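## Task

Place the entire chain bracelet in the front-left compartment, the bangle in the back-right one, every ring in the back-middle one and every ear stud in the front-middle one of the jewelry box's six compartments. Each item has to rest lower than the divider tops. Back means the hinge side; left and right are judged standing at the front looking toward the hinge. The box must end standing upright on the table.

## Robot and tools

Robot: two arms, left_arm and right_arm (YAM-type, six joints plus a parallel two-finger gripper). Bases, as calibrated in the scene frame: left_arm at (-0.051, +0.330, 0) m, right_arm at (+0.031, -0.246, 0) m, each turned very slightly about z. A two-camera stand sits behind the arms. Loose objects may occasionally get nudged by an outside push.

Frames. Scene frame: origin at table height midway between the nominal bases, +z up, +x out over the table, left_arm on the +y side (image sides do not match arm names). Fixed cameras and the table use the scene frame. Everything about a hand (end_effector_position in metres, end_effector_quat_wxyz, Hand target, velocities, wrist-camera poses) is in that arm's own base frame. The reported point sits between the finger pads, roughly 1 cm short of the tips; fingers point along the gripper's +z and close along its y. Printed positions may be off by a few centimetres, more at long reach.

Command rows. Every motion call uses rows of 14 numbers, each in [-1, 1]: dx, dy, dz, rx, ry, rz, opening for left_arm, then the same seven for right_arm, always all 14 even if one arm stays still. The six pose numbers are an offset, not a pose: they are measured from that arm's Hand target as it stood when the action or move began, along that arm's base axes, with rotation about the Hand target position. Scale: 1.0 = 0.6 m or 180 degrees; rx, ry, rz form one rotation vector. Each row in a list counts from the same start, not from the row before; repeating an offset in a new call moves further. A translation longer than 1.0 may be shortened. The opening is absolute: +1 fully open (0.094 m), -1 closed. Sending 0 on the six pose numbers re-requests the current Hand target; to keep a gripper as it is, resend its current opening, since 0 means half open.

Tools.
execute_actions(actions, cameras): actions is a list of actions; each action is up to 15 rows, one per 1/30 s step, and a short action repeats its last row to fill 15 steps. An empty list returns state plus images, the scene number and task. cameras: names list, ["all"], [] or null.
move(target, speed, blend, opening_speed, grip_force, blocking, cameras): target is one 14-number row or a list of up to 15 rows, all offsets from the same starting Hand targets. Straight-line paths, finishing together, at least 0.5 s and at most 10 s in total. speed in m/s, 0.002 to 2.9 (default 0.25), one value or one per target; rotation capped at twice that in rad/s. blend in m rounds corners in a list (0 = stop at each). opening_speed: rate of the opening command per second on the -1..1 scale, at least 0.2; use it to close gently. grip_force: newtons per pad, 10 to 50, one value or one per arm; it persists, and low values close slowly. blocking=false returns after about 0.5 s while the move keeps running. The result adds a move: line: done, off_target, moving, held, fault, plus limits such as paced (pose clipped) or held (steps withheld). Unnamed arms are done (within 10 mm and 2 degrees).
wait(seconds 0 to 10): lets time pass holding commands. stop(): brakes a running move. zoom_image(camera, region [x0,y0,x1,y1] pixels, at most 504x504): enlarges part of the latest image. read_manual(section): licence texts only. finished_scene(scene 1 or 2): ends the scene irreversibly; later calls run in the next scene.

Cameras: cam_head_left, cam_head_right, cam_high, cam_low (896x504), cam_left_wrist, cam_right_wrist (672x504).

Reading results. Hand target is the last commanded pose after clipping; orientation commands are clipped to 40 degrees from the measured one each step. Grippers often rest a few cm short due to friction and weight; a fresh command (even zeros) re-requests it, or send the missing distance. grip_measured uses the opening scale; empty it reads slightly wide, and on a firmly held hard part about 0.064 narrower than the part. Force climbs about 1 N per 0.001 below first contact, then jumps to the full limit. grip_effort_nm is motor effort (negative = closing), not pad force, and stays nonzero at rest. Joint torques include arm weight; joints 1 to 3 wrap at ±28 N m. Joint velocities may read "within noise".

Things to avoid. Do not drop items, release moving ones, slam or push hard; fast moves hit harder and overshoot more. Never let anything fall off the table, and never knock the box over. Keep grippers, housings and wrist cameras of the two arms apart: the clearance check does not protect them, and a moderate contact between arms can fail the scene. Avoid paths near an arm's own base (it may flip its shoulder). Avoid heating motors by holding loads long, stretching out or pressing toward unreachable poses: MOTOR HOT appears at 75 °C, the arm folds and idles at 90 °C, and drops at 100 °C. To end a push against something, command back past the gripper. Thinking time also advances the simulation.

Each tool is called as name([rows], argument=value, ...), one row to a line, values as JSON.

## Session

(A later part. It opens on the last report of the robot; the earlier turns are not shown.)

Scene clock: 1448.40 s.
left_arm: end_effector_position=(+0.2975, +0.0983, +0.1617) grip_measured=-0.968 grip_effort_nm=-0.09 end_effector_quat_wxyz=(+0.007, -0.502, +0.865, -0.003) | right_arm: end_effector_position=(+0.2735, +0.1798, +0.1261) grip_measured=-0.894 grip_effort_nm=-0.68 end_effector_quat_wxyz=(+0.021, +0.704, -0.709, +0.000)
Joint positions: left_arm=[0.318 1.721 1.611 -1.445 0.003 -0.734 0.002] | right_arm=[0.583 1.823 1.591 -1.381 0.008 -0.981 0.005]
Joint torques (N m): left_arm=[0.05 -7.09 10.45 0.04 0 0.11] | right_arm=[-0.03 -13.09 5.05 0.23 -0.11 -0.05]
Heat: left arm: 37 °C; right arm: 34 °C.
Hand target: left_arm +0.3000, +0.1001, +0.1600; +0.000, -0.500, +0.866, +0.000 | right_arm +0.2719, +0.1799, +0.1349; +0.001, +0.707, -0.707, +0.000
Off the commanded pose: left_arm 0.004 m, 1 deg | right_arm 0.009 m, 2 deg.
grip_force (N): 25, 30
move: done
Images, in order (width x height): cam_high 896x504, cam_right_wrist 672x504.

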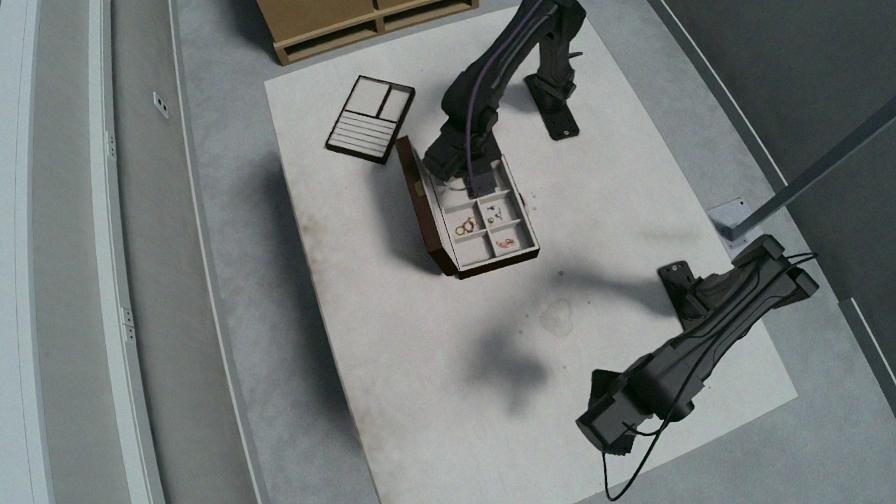

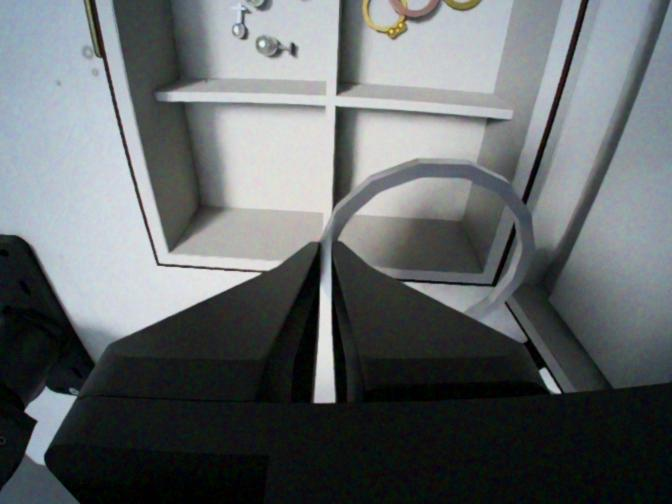

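move(target=[0,0,0,0,0,0,-0.97,0.0172,0,-0.1365,0,0,0,-0.97], speed=0.1, cameras=["cam_right_wrist"])

Scene clock: 1478.97 s.
left_arm: end_effector_position=(+0.2975, +0.0983, +0.1617) grip_measured=-0.968 grip_effort_nm=-0.09 end_effector_quat_wxyz=(+0.007, -0.502, +0.865, -0.003) | right_arm: end_effector_position=(+0.2833, +0.1826, +0.0642) grip_measured=-0.894 grip_effort_nm=-0.68 end_effector_quat_wxyz=(-0.010, +0.708, -0.707, +0.006)
Joint positions: left_arm=[0.318 1.721 1.611 -1.445 0.003 -0.734 0.002] | right_arm=[0.574 1.826 1.349 -1.072 0.008 -0.999 0.005]
Joint torques (N m): left_arm=[0.05 -7.09 10.44 0.08 -0.03 0.09] | right_arm=[-0.7 -7.16 5.22 0.33 -0.1 -0.05]
Heat: left arm: 37 °C; right arm: 36 °C.
Hand target: left_arm +0.3000, +0.1001, +0.1600; +0.000, -0.500, +0.866, +0.000 | right_arm +0.2823, +0.1801, +0.0530; +0.001, +0.707, -0.707, +0.000
Off the commanded pose: left_arm 0.004 m, 1 deg | right_arm 0.012 m, 1 deg.
grip_force (N): 25, 30
move: off_target (right_arm)
Images, in order (width x height): cam_right_wrist 672x504.

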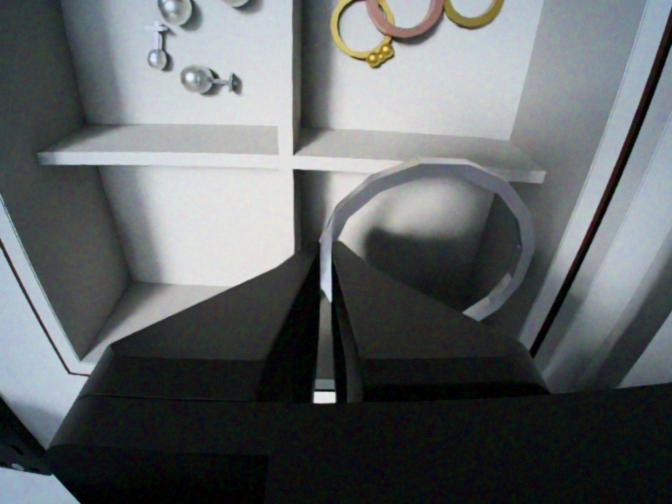

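zoom_image(camera="cam_right_wrist", region=[230, 100, 600, 400])

Scaled by 1.362 from the camera's 672x504 image, which has a finer 960x720 frame.

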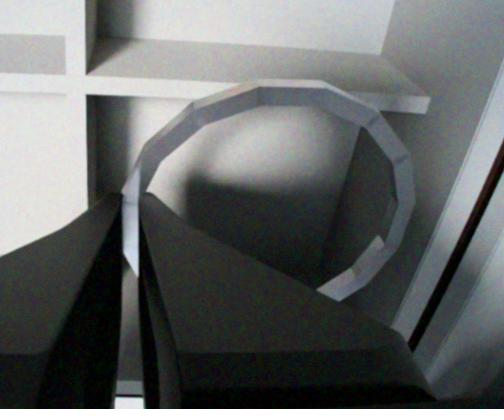

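zoom_image(camera="cam_high", region=[390, 130, 570, 290])

This scene's latest camera images include none from cam_high. They are from: cam_right_wrist. cam_high's image comes with the result of a call that names it in "cameras".

wait(seconds=0, cameras=["cam_high", "cam_low", "cam_right_wrist"])

zoom_image(camera="cam_high", region=[400, 140, 560, 280])

Scene clock: 1545.93 s.
left_arm: end_effector_position=(+0.2975, +0.0983, +0.1617) grip_measured=-0.968 grip_effort_nm=-0.09 end_effector_quat_wxyz=(+0.007, -0.502, +0.865, -0.003) | right_arm: end_effector_position=(+0.2834, +0.1826, +0.0642) grip_measured=-0.894 grip_effort_nm=-0.68 end_effector_quat_wxyz=(-0.010, +0.708, -0.707, +0.006)
Joint positions: left_arm=[0.318 1.721 1.611 -1.445 0.003 -0.734 0.002] | right_arm=[0.574 1.826 1.349 -1.072 0.008 -0.999 0.005]
Joint torques (N m): left_arm=[0.17 -7.04 10.33 0.07 -0.02 0.11] | right_arm=[-0.7 -7.15 5.19 0.35 -0.1 -0.05]
Heat: left arm: 38 °C; right arm: 34 °C.
Hand target: left_arm +0.3000, +0.1001, +0.1600; +0.000, -0.500, +0.866, +0.000 | right_arm +0.2823, +0.1801, +0.0530; +0.001, +0.707, -0.707, +0.000
Tool commands: left_gripper/opening=-0.97 right_gripper/opening=-0.97
Off the commanded pose: left_arm 0.004 m, 1 deg | right_arm 0.012 m, 1 deg.
grip_force (N): 25, 30
Images, in order (width x height): cam_high 896x504, cam_low 896x504, cam_right_wrist 672x504.

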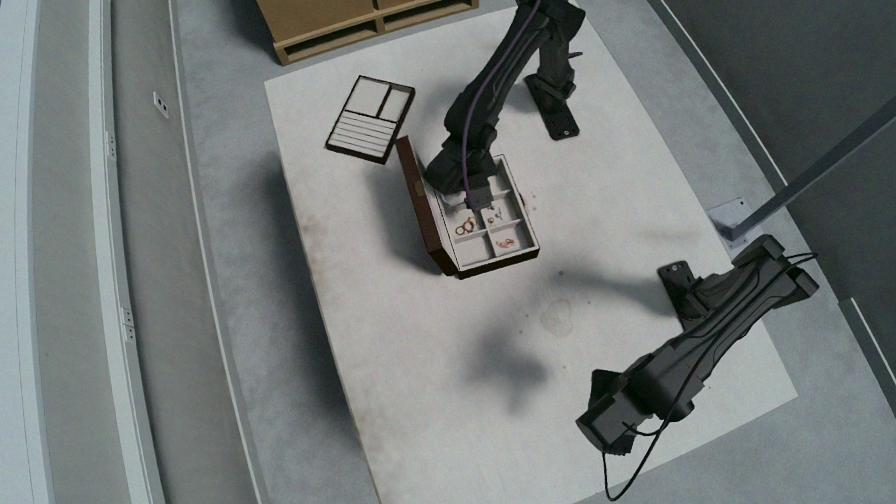

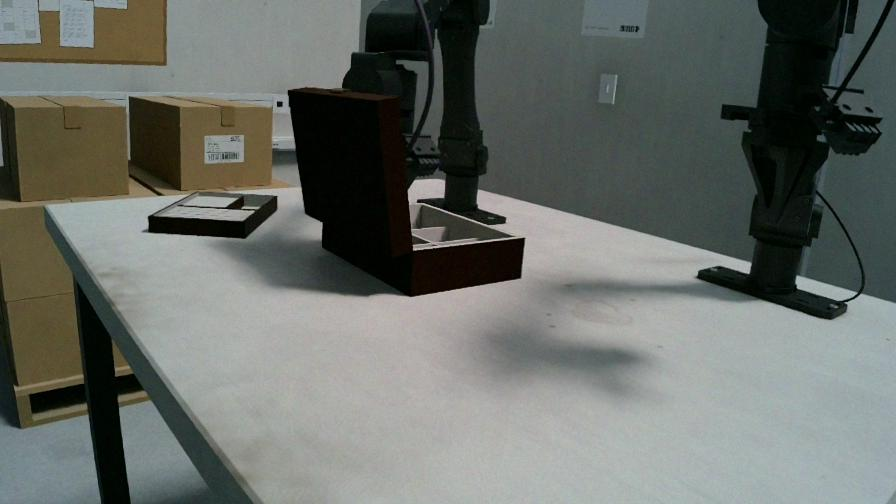

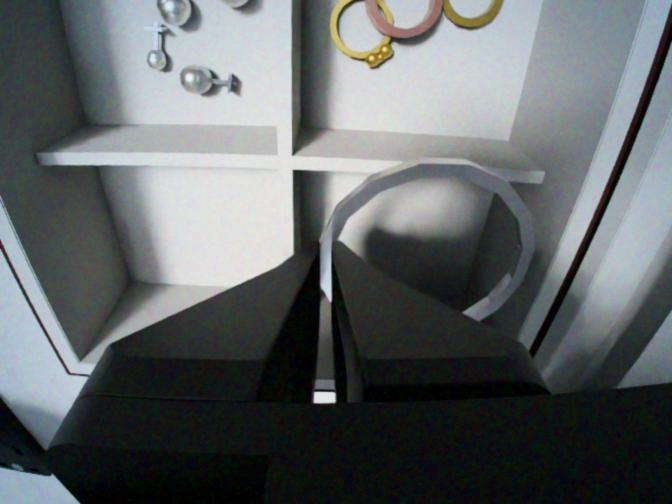

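Scaled by 3.150 from the camera's 896x504 image, which has a finer 1280x720 frame.

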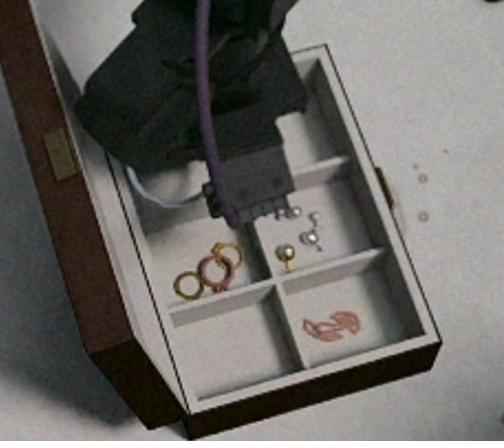

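move(target=[0,0,0,0,0,0,-0.97,0,-0.0195,0,0,0.0222,-0.0167,-0.97], speed=0.06, cameras=["cam_right_wrist"])

zoom_image(camera="cam_right_wrist", region=[230, 100, 600, 400])

Scene clock: 1648.67 s.
left_arm: end_effector_position=(+0.2975, +0.0983, +0.1617) grip_measured=-0.968 grip_effort_nm=-0.09 end_effector_quat_wxyz=(+0.007, -0.502, +0.865, -0.003) | right_arm: end_effector_position=(+0.2799, +0.1686, +0.0553) grip_measured=-0.894 grip_effort_nm=-0.68 end_effector_quat_wxyz=(+0.018, +0.690, -0.723, -0.016)
Joint positions: left_arm=[0.318 1.721 1.611 -1.445 0.003 -0.734 0.002] | right_arm=[0.527 1.855 1.349 -1.106 -0.023 -0.999 0.005]
Joint torques (N m): left_arm=[0.2 -7.12 10.44 0.07 -0.03 0.09] | right_arm=[-0.92 -6.98 8.76 -0.09 -0.18 -0.01]
Heat: left arm: 38 °C; right arm: 33 °C.
Hand target: left_arm +0.3000, +0.1001, +0.1600; +0.000, -0.500, +0.866, +0.000 | right_arm +0.2823, +0.1683, +0.0531; +0.025, +0.688, -0.725, -0.024
Off the commanded pose: left_arm 0.004 m, 1 deg | right_arm 0.003 m, 1 deg.
grip_force (N): 25, 30
move: done
Images, in order (width x height): cam_right_wrist 672x504.

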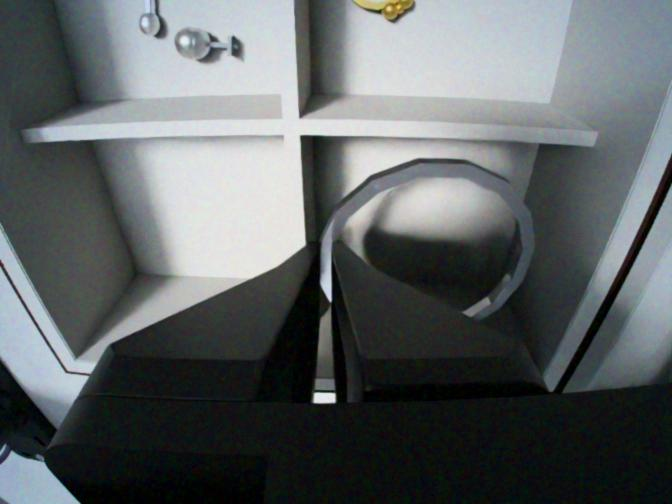

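Scaled by 1.362 from the camera's 672x504 image, which has a finer 960x720 frame.

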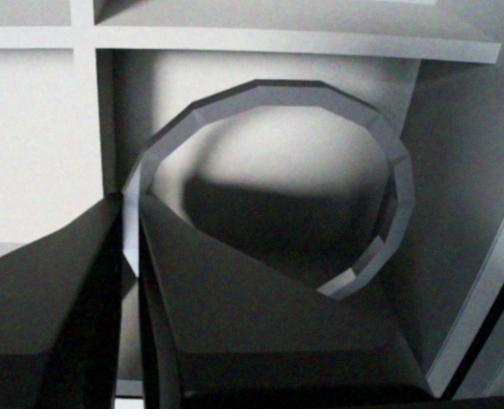

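move(target=[0,0,0,0,0,0,-0.97,0.0045,0,-0.012,0,0,0,-0.97], speed=0.05, cameras=["cam_right_wrist"])

Scene clock: 1669.70 s.
left_arm: end_effector_position=(+0.2975, +0.0983, +0.1617) grip_measured=-0.968 grip_effort_nm=-0.09 end_effector_quat_wxyz=(+0.007, -0.502, +0.865, -0.003) | right_arm: end_effector_position=(+0.2795, +0.1673, +0.0508) grip_measured=-0.894 grip_effort_nm=-0.68 end_effector_quat_wxyz=(+0.025, +0.690, -0.723, -0.018)
Joint positions: left_arm=[0.318 1.721 1.611 -1.445 0.003 -0.734 0.002] | right_arm=[0.523 1.87 1.349 -1.106 -0.024 -1.001 0.005]
Joint velocities: left_arm=[-0.017 -0.007 -0.022 0.154 -0.022 -0.037 -0.001] | right_arm=[within noise]
Joint torques (N m): left_arm=[0.17 -7.12 10.45 0.06 -0.02 0.11] | right_arm=[-0.99 -6.91 7.92 0.13 -0.17 -0.06]
Heat: left arm: 39 °C; right arm: 32 °C.
Hand target: left_arm +0.3000, +0.1001, +0.1600; +0.000, -0.500, +0.866, +0.000 | right_arm +0.2850, +0.1683, +0.0458; +0.025, +0.688, -0.725, -0.025
Off the commanded pose: left_arm 0.004 m, 1 deg | right_arm 0.007 m, 1 deg.
grip_force (N): 25, 30
move: done
Images, in order (width x height): cam_right_wrist 672x504.

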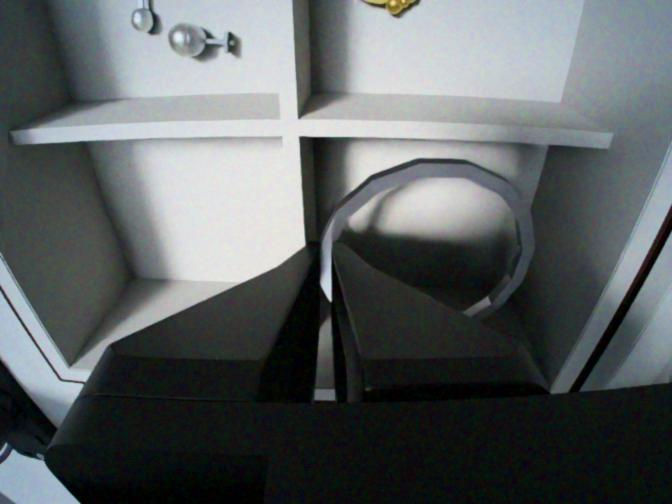

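move(target=[0,0,0,0,0,0,-0.97,0.006,0.0033,-0.010,0,0,0,-0.97], speed=0.05, cameras=["cam_right_wrist"])

Scene clock: 1733.53 s.
left_arm: end_effector_position=(+0.2975, +0.0983, +0.1617) grip_measured=-0.968 grip_effort_nm=-0.09 end_effector_quat_wxyz=(+0.007, -0.502, +0.865, -0.003) | right_arm: end_effector_position=(+0.2807, +0.1680, +0.0438) grip_measured=-0.894 grip_effort_nm=-0.68 end_effector_quat_wxyz=(+0.030, +0.690, -0.723, -0.019)
Joint positions: left_arm=[0.318 1.721 1.611 -1.445 0.003 -0.734 0.002] | right_arm=[0.523 1.892 1.349 -1.095 -0.024 -1.001 0.005]
Joint torques (N m): left_arm=[0.25 -7.17 10.51 0.07 0 0.1] | right_arm=[-0.98 -7.15 8.31 0.16 -0.17 -0.05]
Heat: left arm: 39 °C; right arm: 31 °C.
Hand target: left_arm +0.3000, +0.1001, +0.1600; +0.000, -0.500, +0.866, +0.000 | right_arm +0.2886, +0.1703, +0.0399; +0.025, +0.688, -0.725, -0.024
Off the commanded pose: left_arm 0.004 m, 1 deg | right_arm 0.009 m, 1 deg.
grip_force (N): 25, 30
move: done
Images, in order (width x height): cam_right_wrist 672x504.

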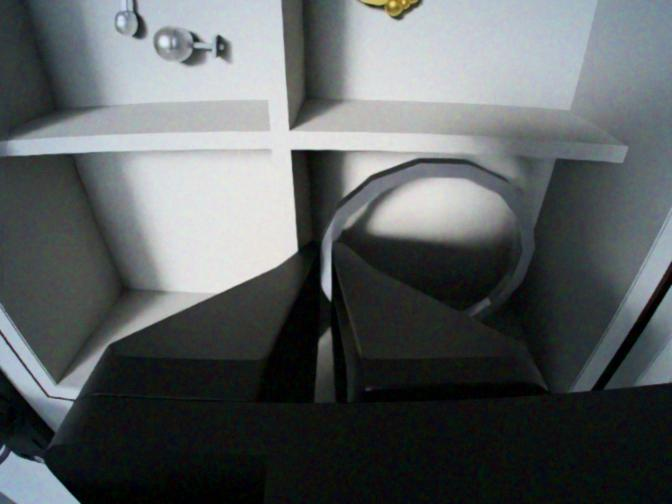

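move(target=[0,0,0,0,0,0,-0.97,0.004,0,-0.0125,0,0,0,-0.97], speed=0.05, cameras=["cam_right_wrist"])

Scene clock: 1741.20 s.
left_arm: end_effector_position=(+0.2975, +0.0983, +0.1617) grip_measured=-0.968 grip_effort_nm=-0.09 end_effector_quat_wxyz=(+0.007, -0.502, +0.865, -0.003) | right_arm: end_effector_position=(+0.2836, +0.1682, +0.0383) grip_measured=-0.894 grip_effort_nm=-0.68 end_effector_quat_wxyz=(+0.030, +0.689, -0.723, -0.020)
Joint positions: left_arm=[0.318 1.721 1.611 -1.445 0.003 -0.734 0.002] | right_arm=[0.519 1.909 1.349 -1.079 -0.024 -1.004 0.005]
Joint torques (N m): left_arm=[0.03 -7.06 10.45 0.06 0.01 0.09] | right_arm=[-0.94 -7.32 7.42 0.24 -0.16 -0.06]
Heat: left arm: 39 °C; right arm: 31 °C.
Hand target: left_arm +0.3000, +0.1001, +0.1600; +0.000, -0.500, +0.866, +0.000 | right_arm +0.2910, +0.1703, +0.0324; +0.025, +0.688, -0.725, -0.024
Off the commanded pose: left_arm 0.004 m, 1 deg | right_arm 0.010 m, 1 deg.
grip_force (N): 25, 30
move: done
Images, in order (width x height): cam_right_wrist 672x504.

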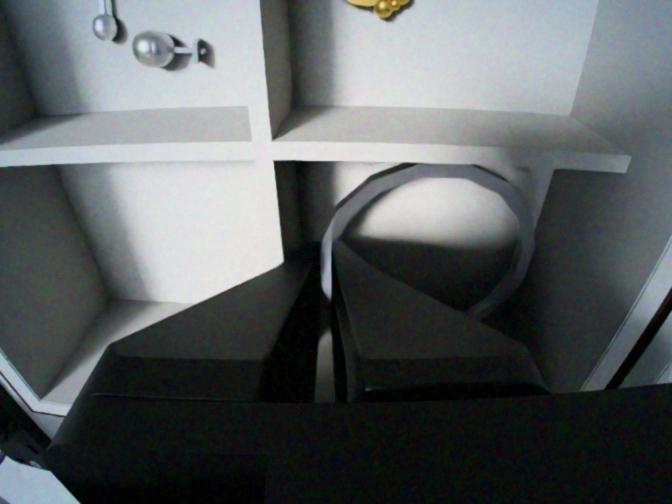

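move(target=[0,0,0,0,0,0,-0.97,-0.002,0,-0.0125,0,0,0,-0.97], speed=0.05, cameras=["cam_right_wrist"])

Scene clock: 1770.30 s.
left_arm: end_effector_position=(+0.2975, +0.0983, +0.1617) grip_measured=-0.968 grip_effort_nm=-0.09 end_effector_quat_wxyz=(+0.007, -0.502, +0.865, -0.003) | right_arm: end_effector_position=(+0.2887, +0.1711, +0.0359) grip_measured=-0.894 grip_effort_nm=-0.68 end_effector_quat_wxyz=(+0.021, +0.690, -0.724, -0.017)
Joint positions: left_arm=[0.318 1.721 1.611 -1.445 0.003 -0.734 0.002] | right_arm=[0.519 1.916 1.349 -1.054 -0.024 -1.004 0.005]
Joint torques (N m): left_arm=[0.12 -7.12 10.48 0.1 -0.02 0.1] | right_arm=[-0.77 -7.41 5.33 0.32 -0.17 -0.03]
Heat: left arm: 39 °C; right arm: 31 °C.
Hand target: left_arm +0.3000, +0.1001, +0.1600; +0.000, -0.500, +0.866, +0.000 | right_arm +0.2898, +0.1703, +0.0248; +0.025, +0.688, -0.725, -0.024
Off the commanded pose: left_arm 0.004 m, 1 deg | right_arm 0.011 m, 1 deg.
grip_force (N): 25, 30
move: off_target (right_arm)
Images, in order (width x height): cam_right_wrist 672x504.

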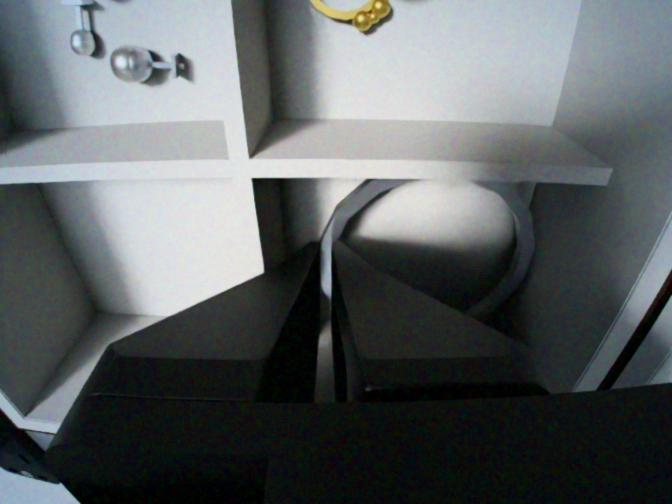

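move(target=[0,0,0,0,0,0,-0.97,-0.009,-0.002,0.004,0,0,0,-0.97], speed=0.04, cameras=["cam_right_wrist"])

Scene clock: 1791.50 s.
left_arm: end_effector_position=(+0.2975, +0.0983, +0.1617) grip_measured=-0.968 grip_effort_nm=-0.09 end_effector_quat_wxyz=(+0.007, -0.502, +0.865, -0.003) | right_arm: end_effector_position=(+0.2865, +0.1700, +0.0329) grip_measured=-0.894 grip_effort_nm=-0.68 end_effector_quat_wxyz=(+0.024, +0.690, -0.724, -0.018)
Joint positions: left_arm=[0.318 1.721 1.611 -1.445 0.003 -0.734 0.002] | right_arm=[0.519 1.916 1.336 -1.046 -0.024 -1.004 0.005]
Joint torques (N m): left_arm=[0.2 -7.06 10.44 0.09 -0.02 0.11] | right_arm=[-0.4 -9.21 4.68 0.22 -0.17 0]
Heat: left arm: 39 °C; right arm: 32 °C.
Hand target: left_arm +0.3000, +0.1001, +0.1600; +0.000, -0.500, +0.866, +0.000 | right_arm +0.2843, +0.1691, +0.0272; +0.025, +0.688, -0.725, -0.025
Off the commanded pose: left_arm 0.004 m, 1 deg | right_arm 0.006 m, 1 deg.
grip_force (N): 25, 30
move: done
Images, in order (width x height): cam_right_wrist 672x504.

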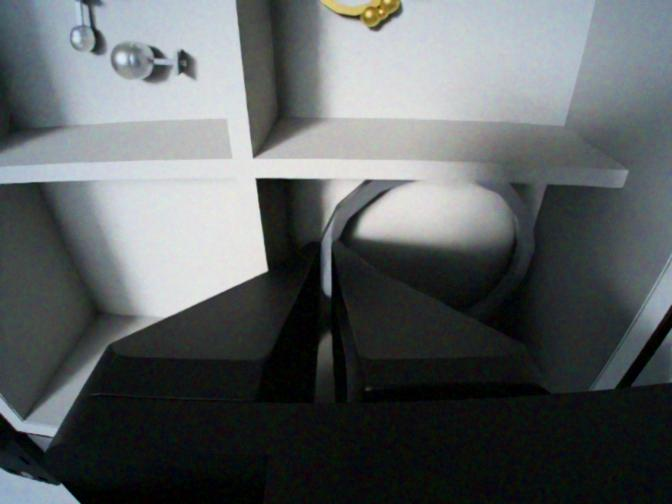

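move(target=[0,0,0,0,0,0,-0.97,-0.005,0,-0.010,0,0,0,-0.97], speed=0.04, cameras=["cam_right_wrist"])

Scene clock: 1799.23 s.
left_arm: end_effector_position=(+0.2975, +0.0983, +0.1617) grip_measured=-0.968 grip_effort_nm=-0.09 end_effector_quat_wxyz=(+0.007, -0.502, +0.865, -0.003) | right_arm: end_effector_position=(+0.2838, +0.1684, +0.0267) grip_measured=-0.894 grip_effort_nm=-0.68 end_effector_quat_wxyz=(+0.026, +0.690, -0.724, -0.019)
Joint positions: left_arm=[0.318 1.721 1.611 -1.445 0.003 -0.734 0.002] | right_arm=[0.519 1.916 1.31 -1.023 -0.024 -1.004 0.005]
Joint torques (N m): left_arm=[0.18 -7.12 10.5 0.04 -0.02 0.11] | right_arm=[-0.06 -9.22 4.59 0.24 -0.17 0.05]
Heat: left arm: 39 °C; right arm: 33 °C.
Hand target: left_arm +0.3000, +0.1001, +0.1600; +0.000, -0.500, +0.866, +0.000 | right_arm +0.2813, +0.1691, +0.0212; +0.025, +0.688, -0.725, -0.025
Off the commanded pose: left_arm 0.004 m, 1 deg | right_arm 0.006 m, 1 deg.
grip_force (N): 25, 30
move: done
Images, in order (width x height): cam_right_wrist 672x504.

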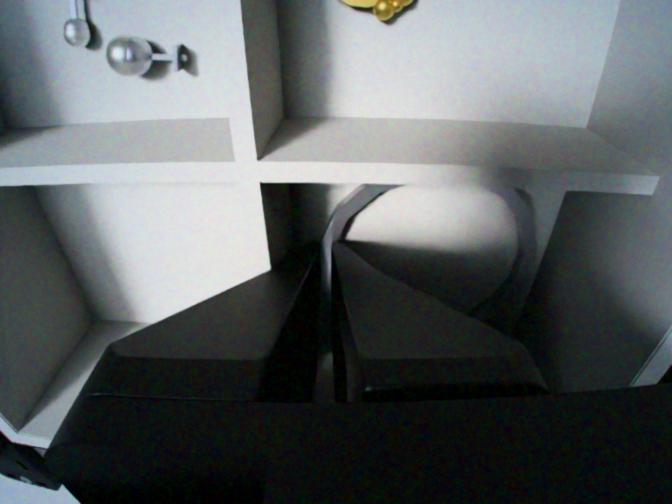

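move(target=[0,0,0,0,0,0,-0.97,0,0,0,0,0,0,-0.83], speed=0.04, opening_speed=0.3, cameras=["cam_right_wrist"])

Scene clock: 1805.60 s.
left_arm: end_effector_position=(+0.2975, +0.0983, +0.1617) grip_measured=-0.968 grip_effort_nm=-0.09 end_effector_quat_wxyz=(+0.007, -0.502, +0.865, -0.003) | right_arm: end_effector_position=(+0.2844, +0.1687, +0.0267) grip_measured=-0.832 grip_effort_nm=0.09 end_effector_quat_wxyz=(+0.024, +0.690, -0.724, -0.018)
Joint positions: left_arm=[0.318 1.721 1.611 -1.445 0.003 -0.734 0.002] | right_arm=[0.519 1.916 1.31 -1.021 -0.024 -1.004 0.008]
Joint torques (N m): left_arm=[0.08 -7.01 10.5 0.07 -0.02 0.07] | right_arm=[-0.06 -9.18 4.62 0.21 -0.18 0.05]
Heat: left arm: 39 °C; right arm: 33 °C.
Hand target: left_arm +0.3000, +0.1001, +0.1600; +0.000, -0.500, +0.866, +0.000 | right_arm +0.2813, +0.1691, +0.0212; +0.025, +0.688, -0.725, -0.024
Off the commanded pose: left_arm 0.004 m, 1 deg | right_arm 0.006 m, 1 deg.
grip_force (N): 25, 30
move: done
Images, in order (width x height): cam_right_wrist 672x504.

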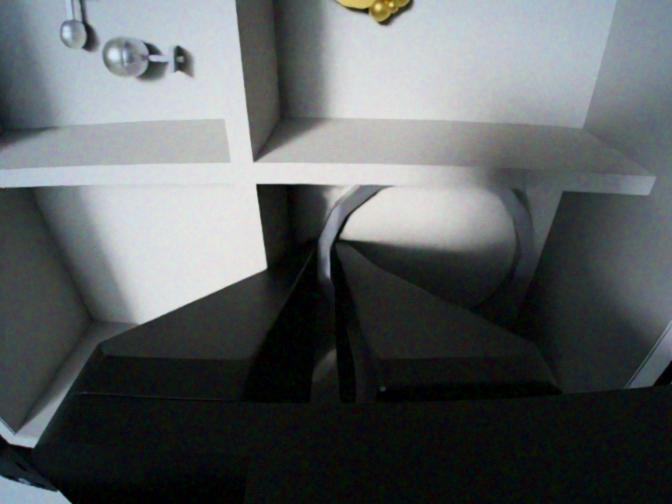

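move([
  [0,0,0,0,0,0,-0.97,0.003,0,0.06,0,0,0,-0.83],
  [0,0,0,0,0,0,-0.97,0.003,0,0.22,0,0,0,-0.83],
], speed=[0.05,0.12], blend=[0.01,0], cameras=["cam_right_wrist"])

Scene clock: 1814.43 s.
left_arm: end_effector_position=(+0.2975, +0.0983, +0.1617) grip_measured=-0.968 grip_effort_nm=-0.09 end_effector_quat_wxyz=(+0.007, -0.502, +0.865, -0.003) | right_arm: end_effector_position=(+0.2815, +0.1670, +0.1373) grip_measured=-0.832 grip_effort_nm=0.09 end_effector_quat_wxyz=(+0.046, +0.689, -0.723, -0.024)
Joint positions: left_arm=[0.318 1.721 1.611 -1.445 0.003 -0.734 0.002] | right_arm=[0.519 1.883 1.708 -1.497 -0.024 -1.004 0.008]
Joint torques (N m): left_arm=[0.08 -7.02 10.36 0.06 0 0.11] | right_arm=[-0.28 -11.93 9.63 -0.21 -0.18 0.02]
Heat: left arm: 39 °C; right arm: 34 °C.
Hand target: left_arm +0.3000, +0.1001, +0.1600; +0.000, -0.500, +0.866, +0.000 | right_arm +0.2832, +0.1691, +0.1533; +0.025, +0.688, -0.725, -0.024
Off the commanded pose: left_arm 0.004 m, 1 deg | right_arm 0.016 m, 2 deg.
grip_force (N): 25, 30
move: off_target (right_arm)
Images, in order (width x height): cam_right_wrist 672x504.

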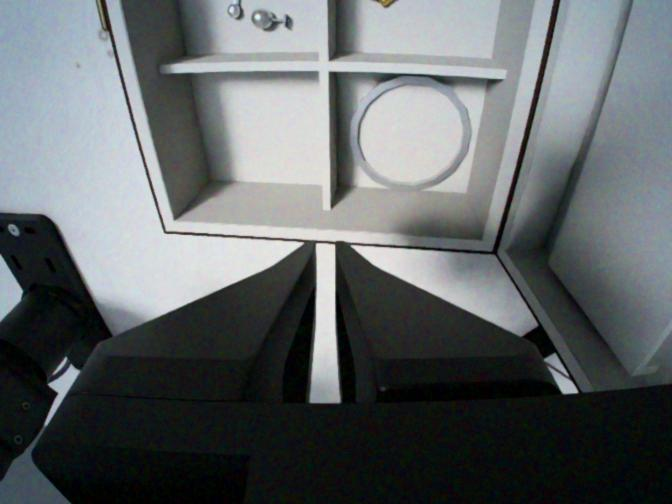

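zoom_image(camera="cam_right_wrist", region=[290, 40, 540, 230])

Scaled by 2.016 from the camera's 672x504 image, which has a finer 960x720 frame.

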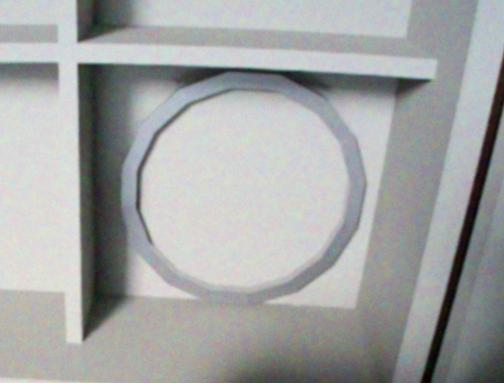

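move(target=[0,0,0,0,0,0,-0.97,-0.15,-0.18,0.04,0,0,0,-0.83], speed=0.15, cameras=["cam_right_wrist", "cam_high", "cam_head_left", "cam_head_right"])

Scene clock: 1849.13 s.
left_arm: end_effector_position=(+0.2975, +0.0983, +0.1617) grip_measured=-0.968 grip_effort_nm=-0.09 end_effector_quat_wxyz=(+0.007, -0.502, +0.865, -0.003) | right_arm: end_effector_position=(+0.2003, +0.0647, +0.1776) grip_measured=-0.832 grip_effort_nm=0.08 end_effector_quat_wxyz=(-0.001, +0.688, -0.726, -0.010)
Joint positions: left_arm=[0.318 1.721 1.611 -1.445 0.003 -0.734 0.002] | right_arm=[0.292 1.363 1.328 -1.543 -0.019 -1.226 0.008]
Joint torques (N m): left_arm=[0.18 -7.1 10.44 0.06 -0.02 0.12] | right_arm=[-0.69 -5.93 4.97 0.02 -0.06 -0.04]
Heat: left arm: 39 °C; right arm: 37 °C.
Hand target: left_arm +0.3000, +0.1001, +0.1600; +0.000, -0.500, +0.866, +0.000 | right_arm +0.1932, +0.0611, +0.1773; +0.025, +0.688, -0.725, -0.025
Off the commanded pose: left_arm 0.004 m, 1 deg | right_arm 0.008 m, 3 deg.
joint sent to its limit (right arm) — joint 4 (wrist pitch), lower limit. The joint targets are off in orientation, not in position.
grip_force (N): 25, 30
move: off_target (right_arm)
Images, in order (width x height): cam_head_left 896x504, cam_head_right 896x504, cam_high 896x504, cam_right_wrist 672x504.

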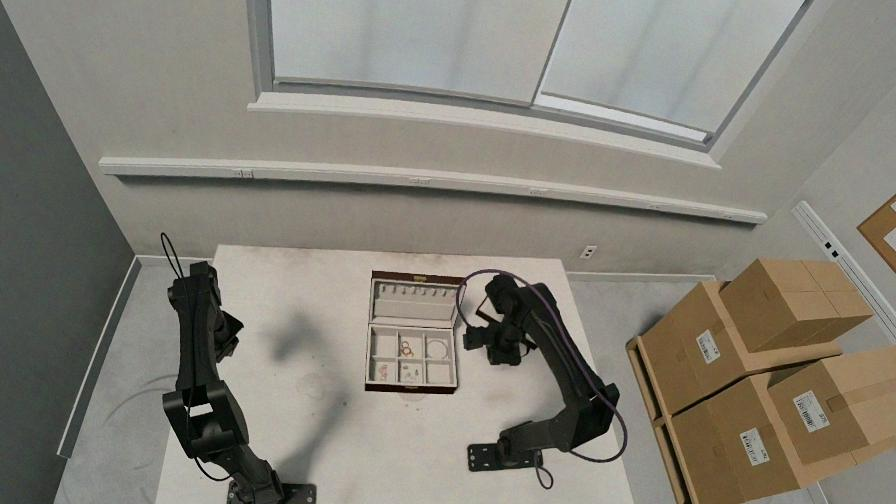

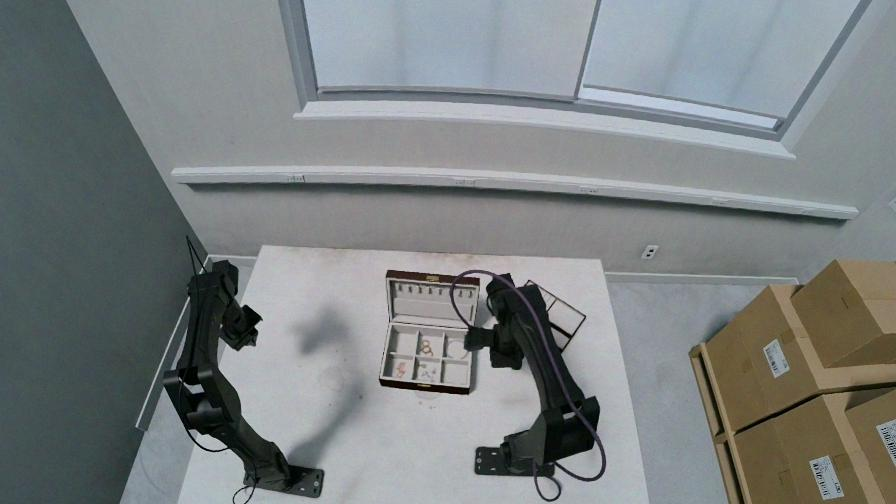

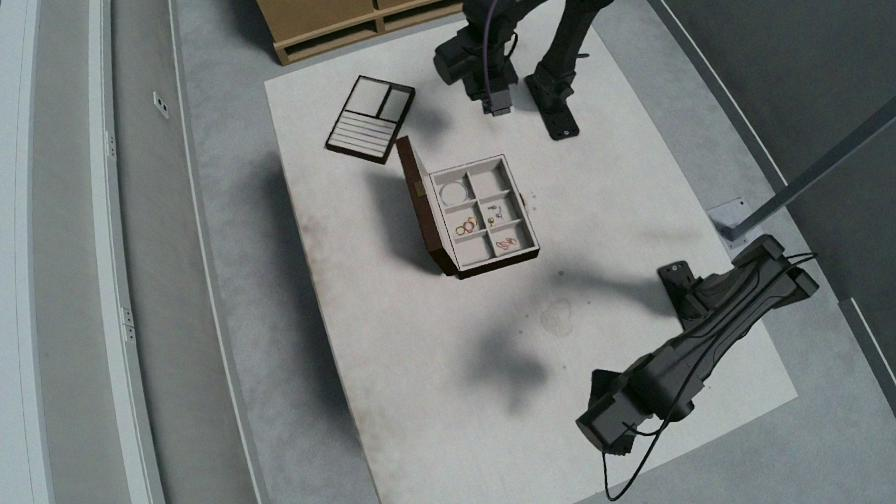

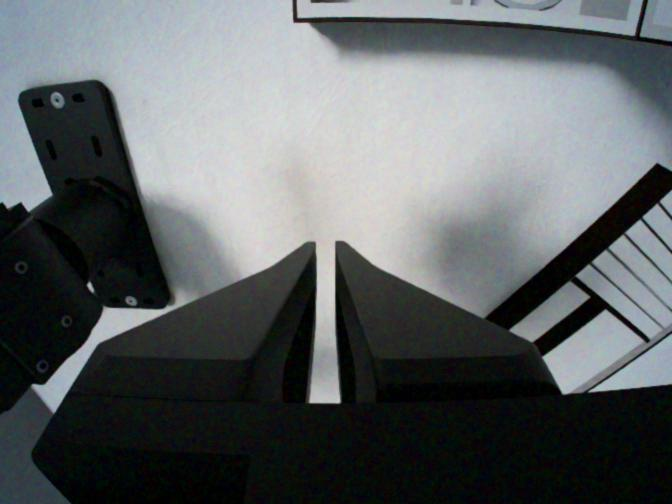

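zoom_image(camera="cam_high", region=[380, 130, 560, 290])

zoom_image(camera="cam_head_left", region=[355, 265, 475, 400])

zoom_image(camera="cam_head_right", region=[370, 265, 490, 400])

Scaled by 2.800 from the camera's 896x504 image, which has a finer 1280x720 frame.

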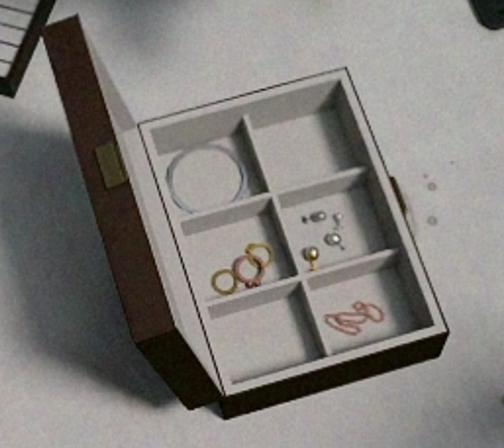

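Scaled by 3.733 from the camera's 896x504 image, which has a finer 1280x720 frame.

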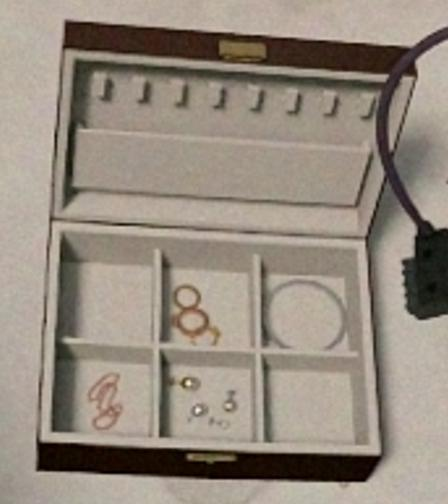

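Scaled by 3.733 from the camera's 896x504 image, which has a finer 1280x720 frame.

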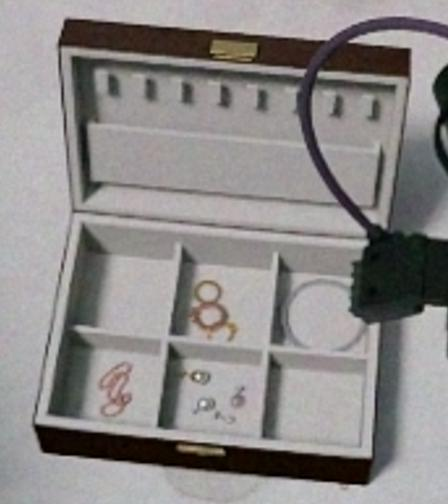

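zoom_image(camera="cam_high", region=[505, 165, 565, 225])

zoom_image(camera="cam_high", region=[530, 250, 630, 350])

Scaled by 8.400 from the camera's 896x504 image, which has a finer 1280x720 frame.

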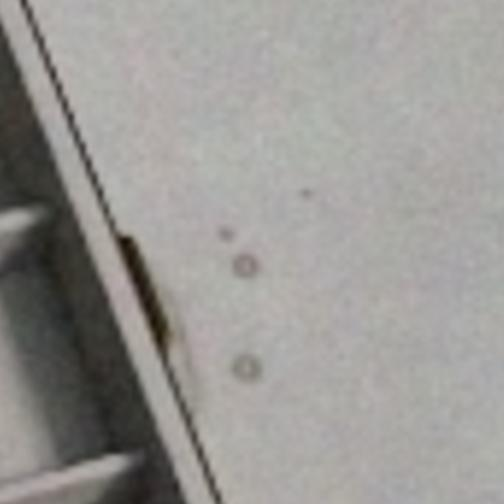

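Scaled by 5.040 from the camera's 896x504 image, which has a finer 1280x720 frame.

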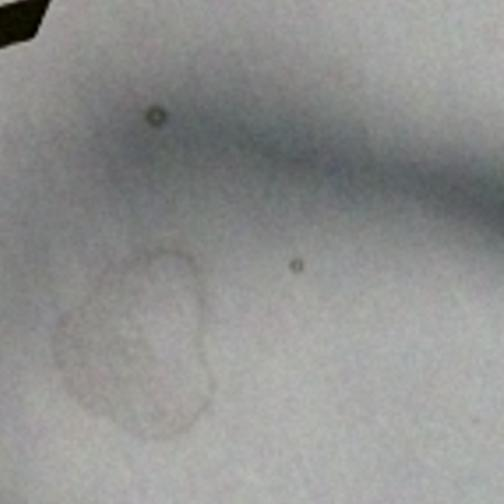

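zoom_image(camera="cam_high", region=[435, 180, 525, 265])

Scaled by 5.600 from the camera's 896x504 image, which has a finer 1280x720 frame.

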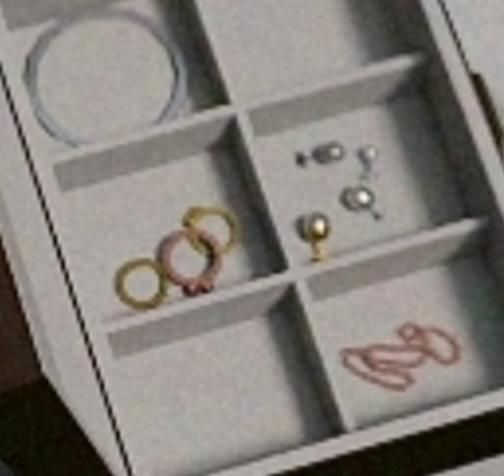

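finished_scene(scene=2)

The scene is finished: the task was done.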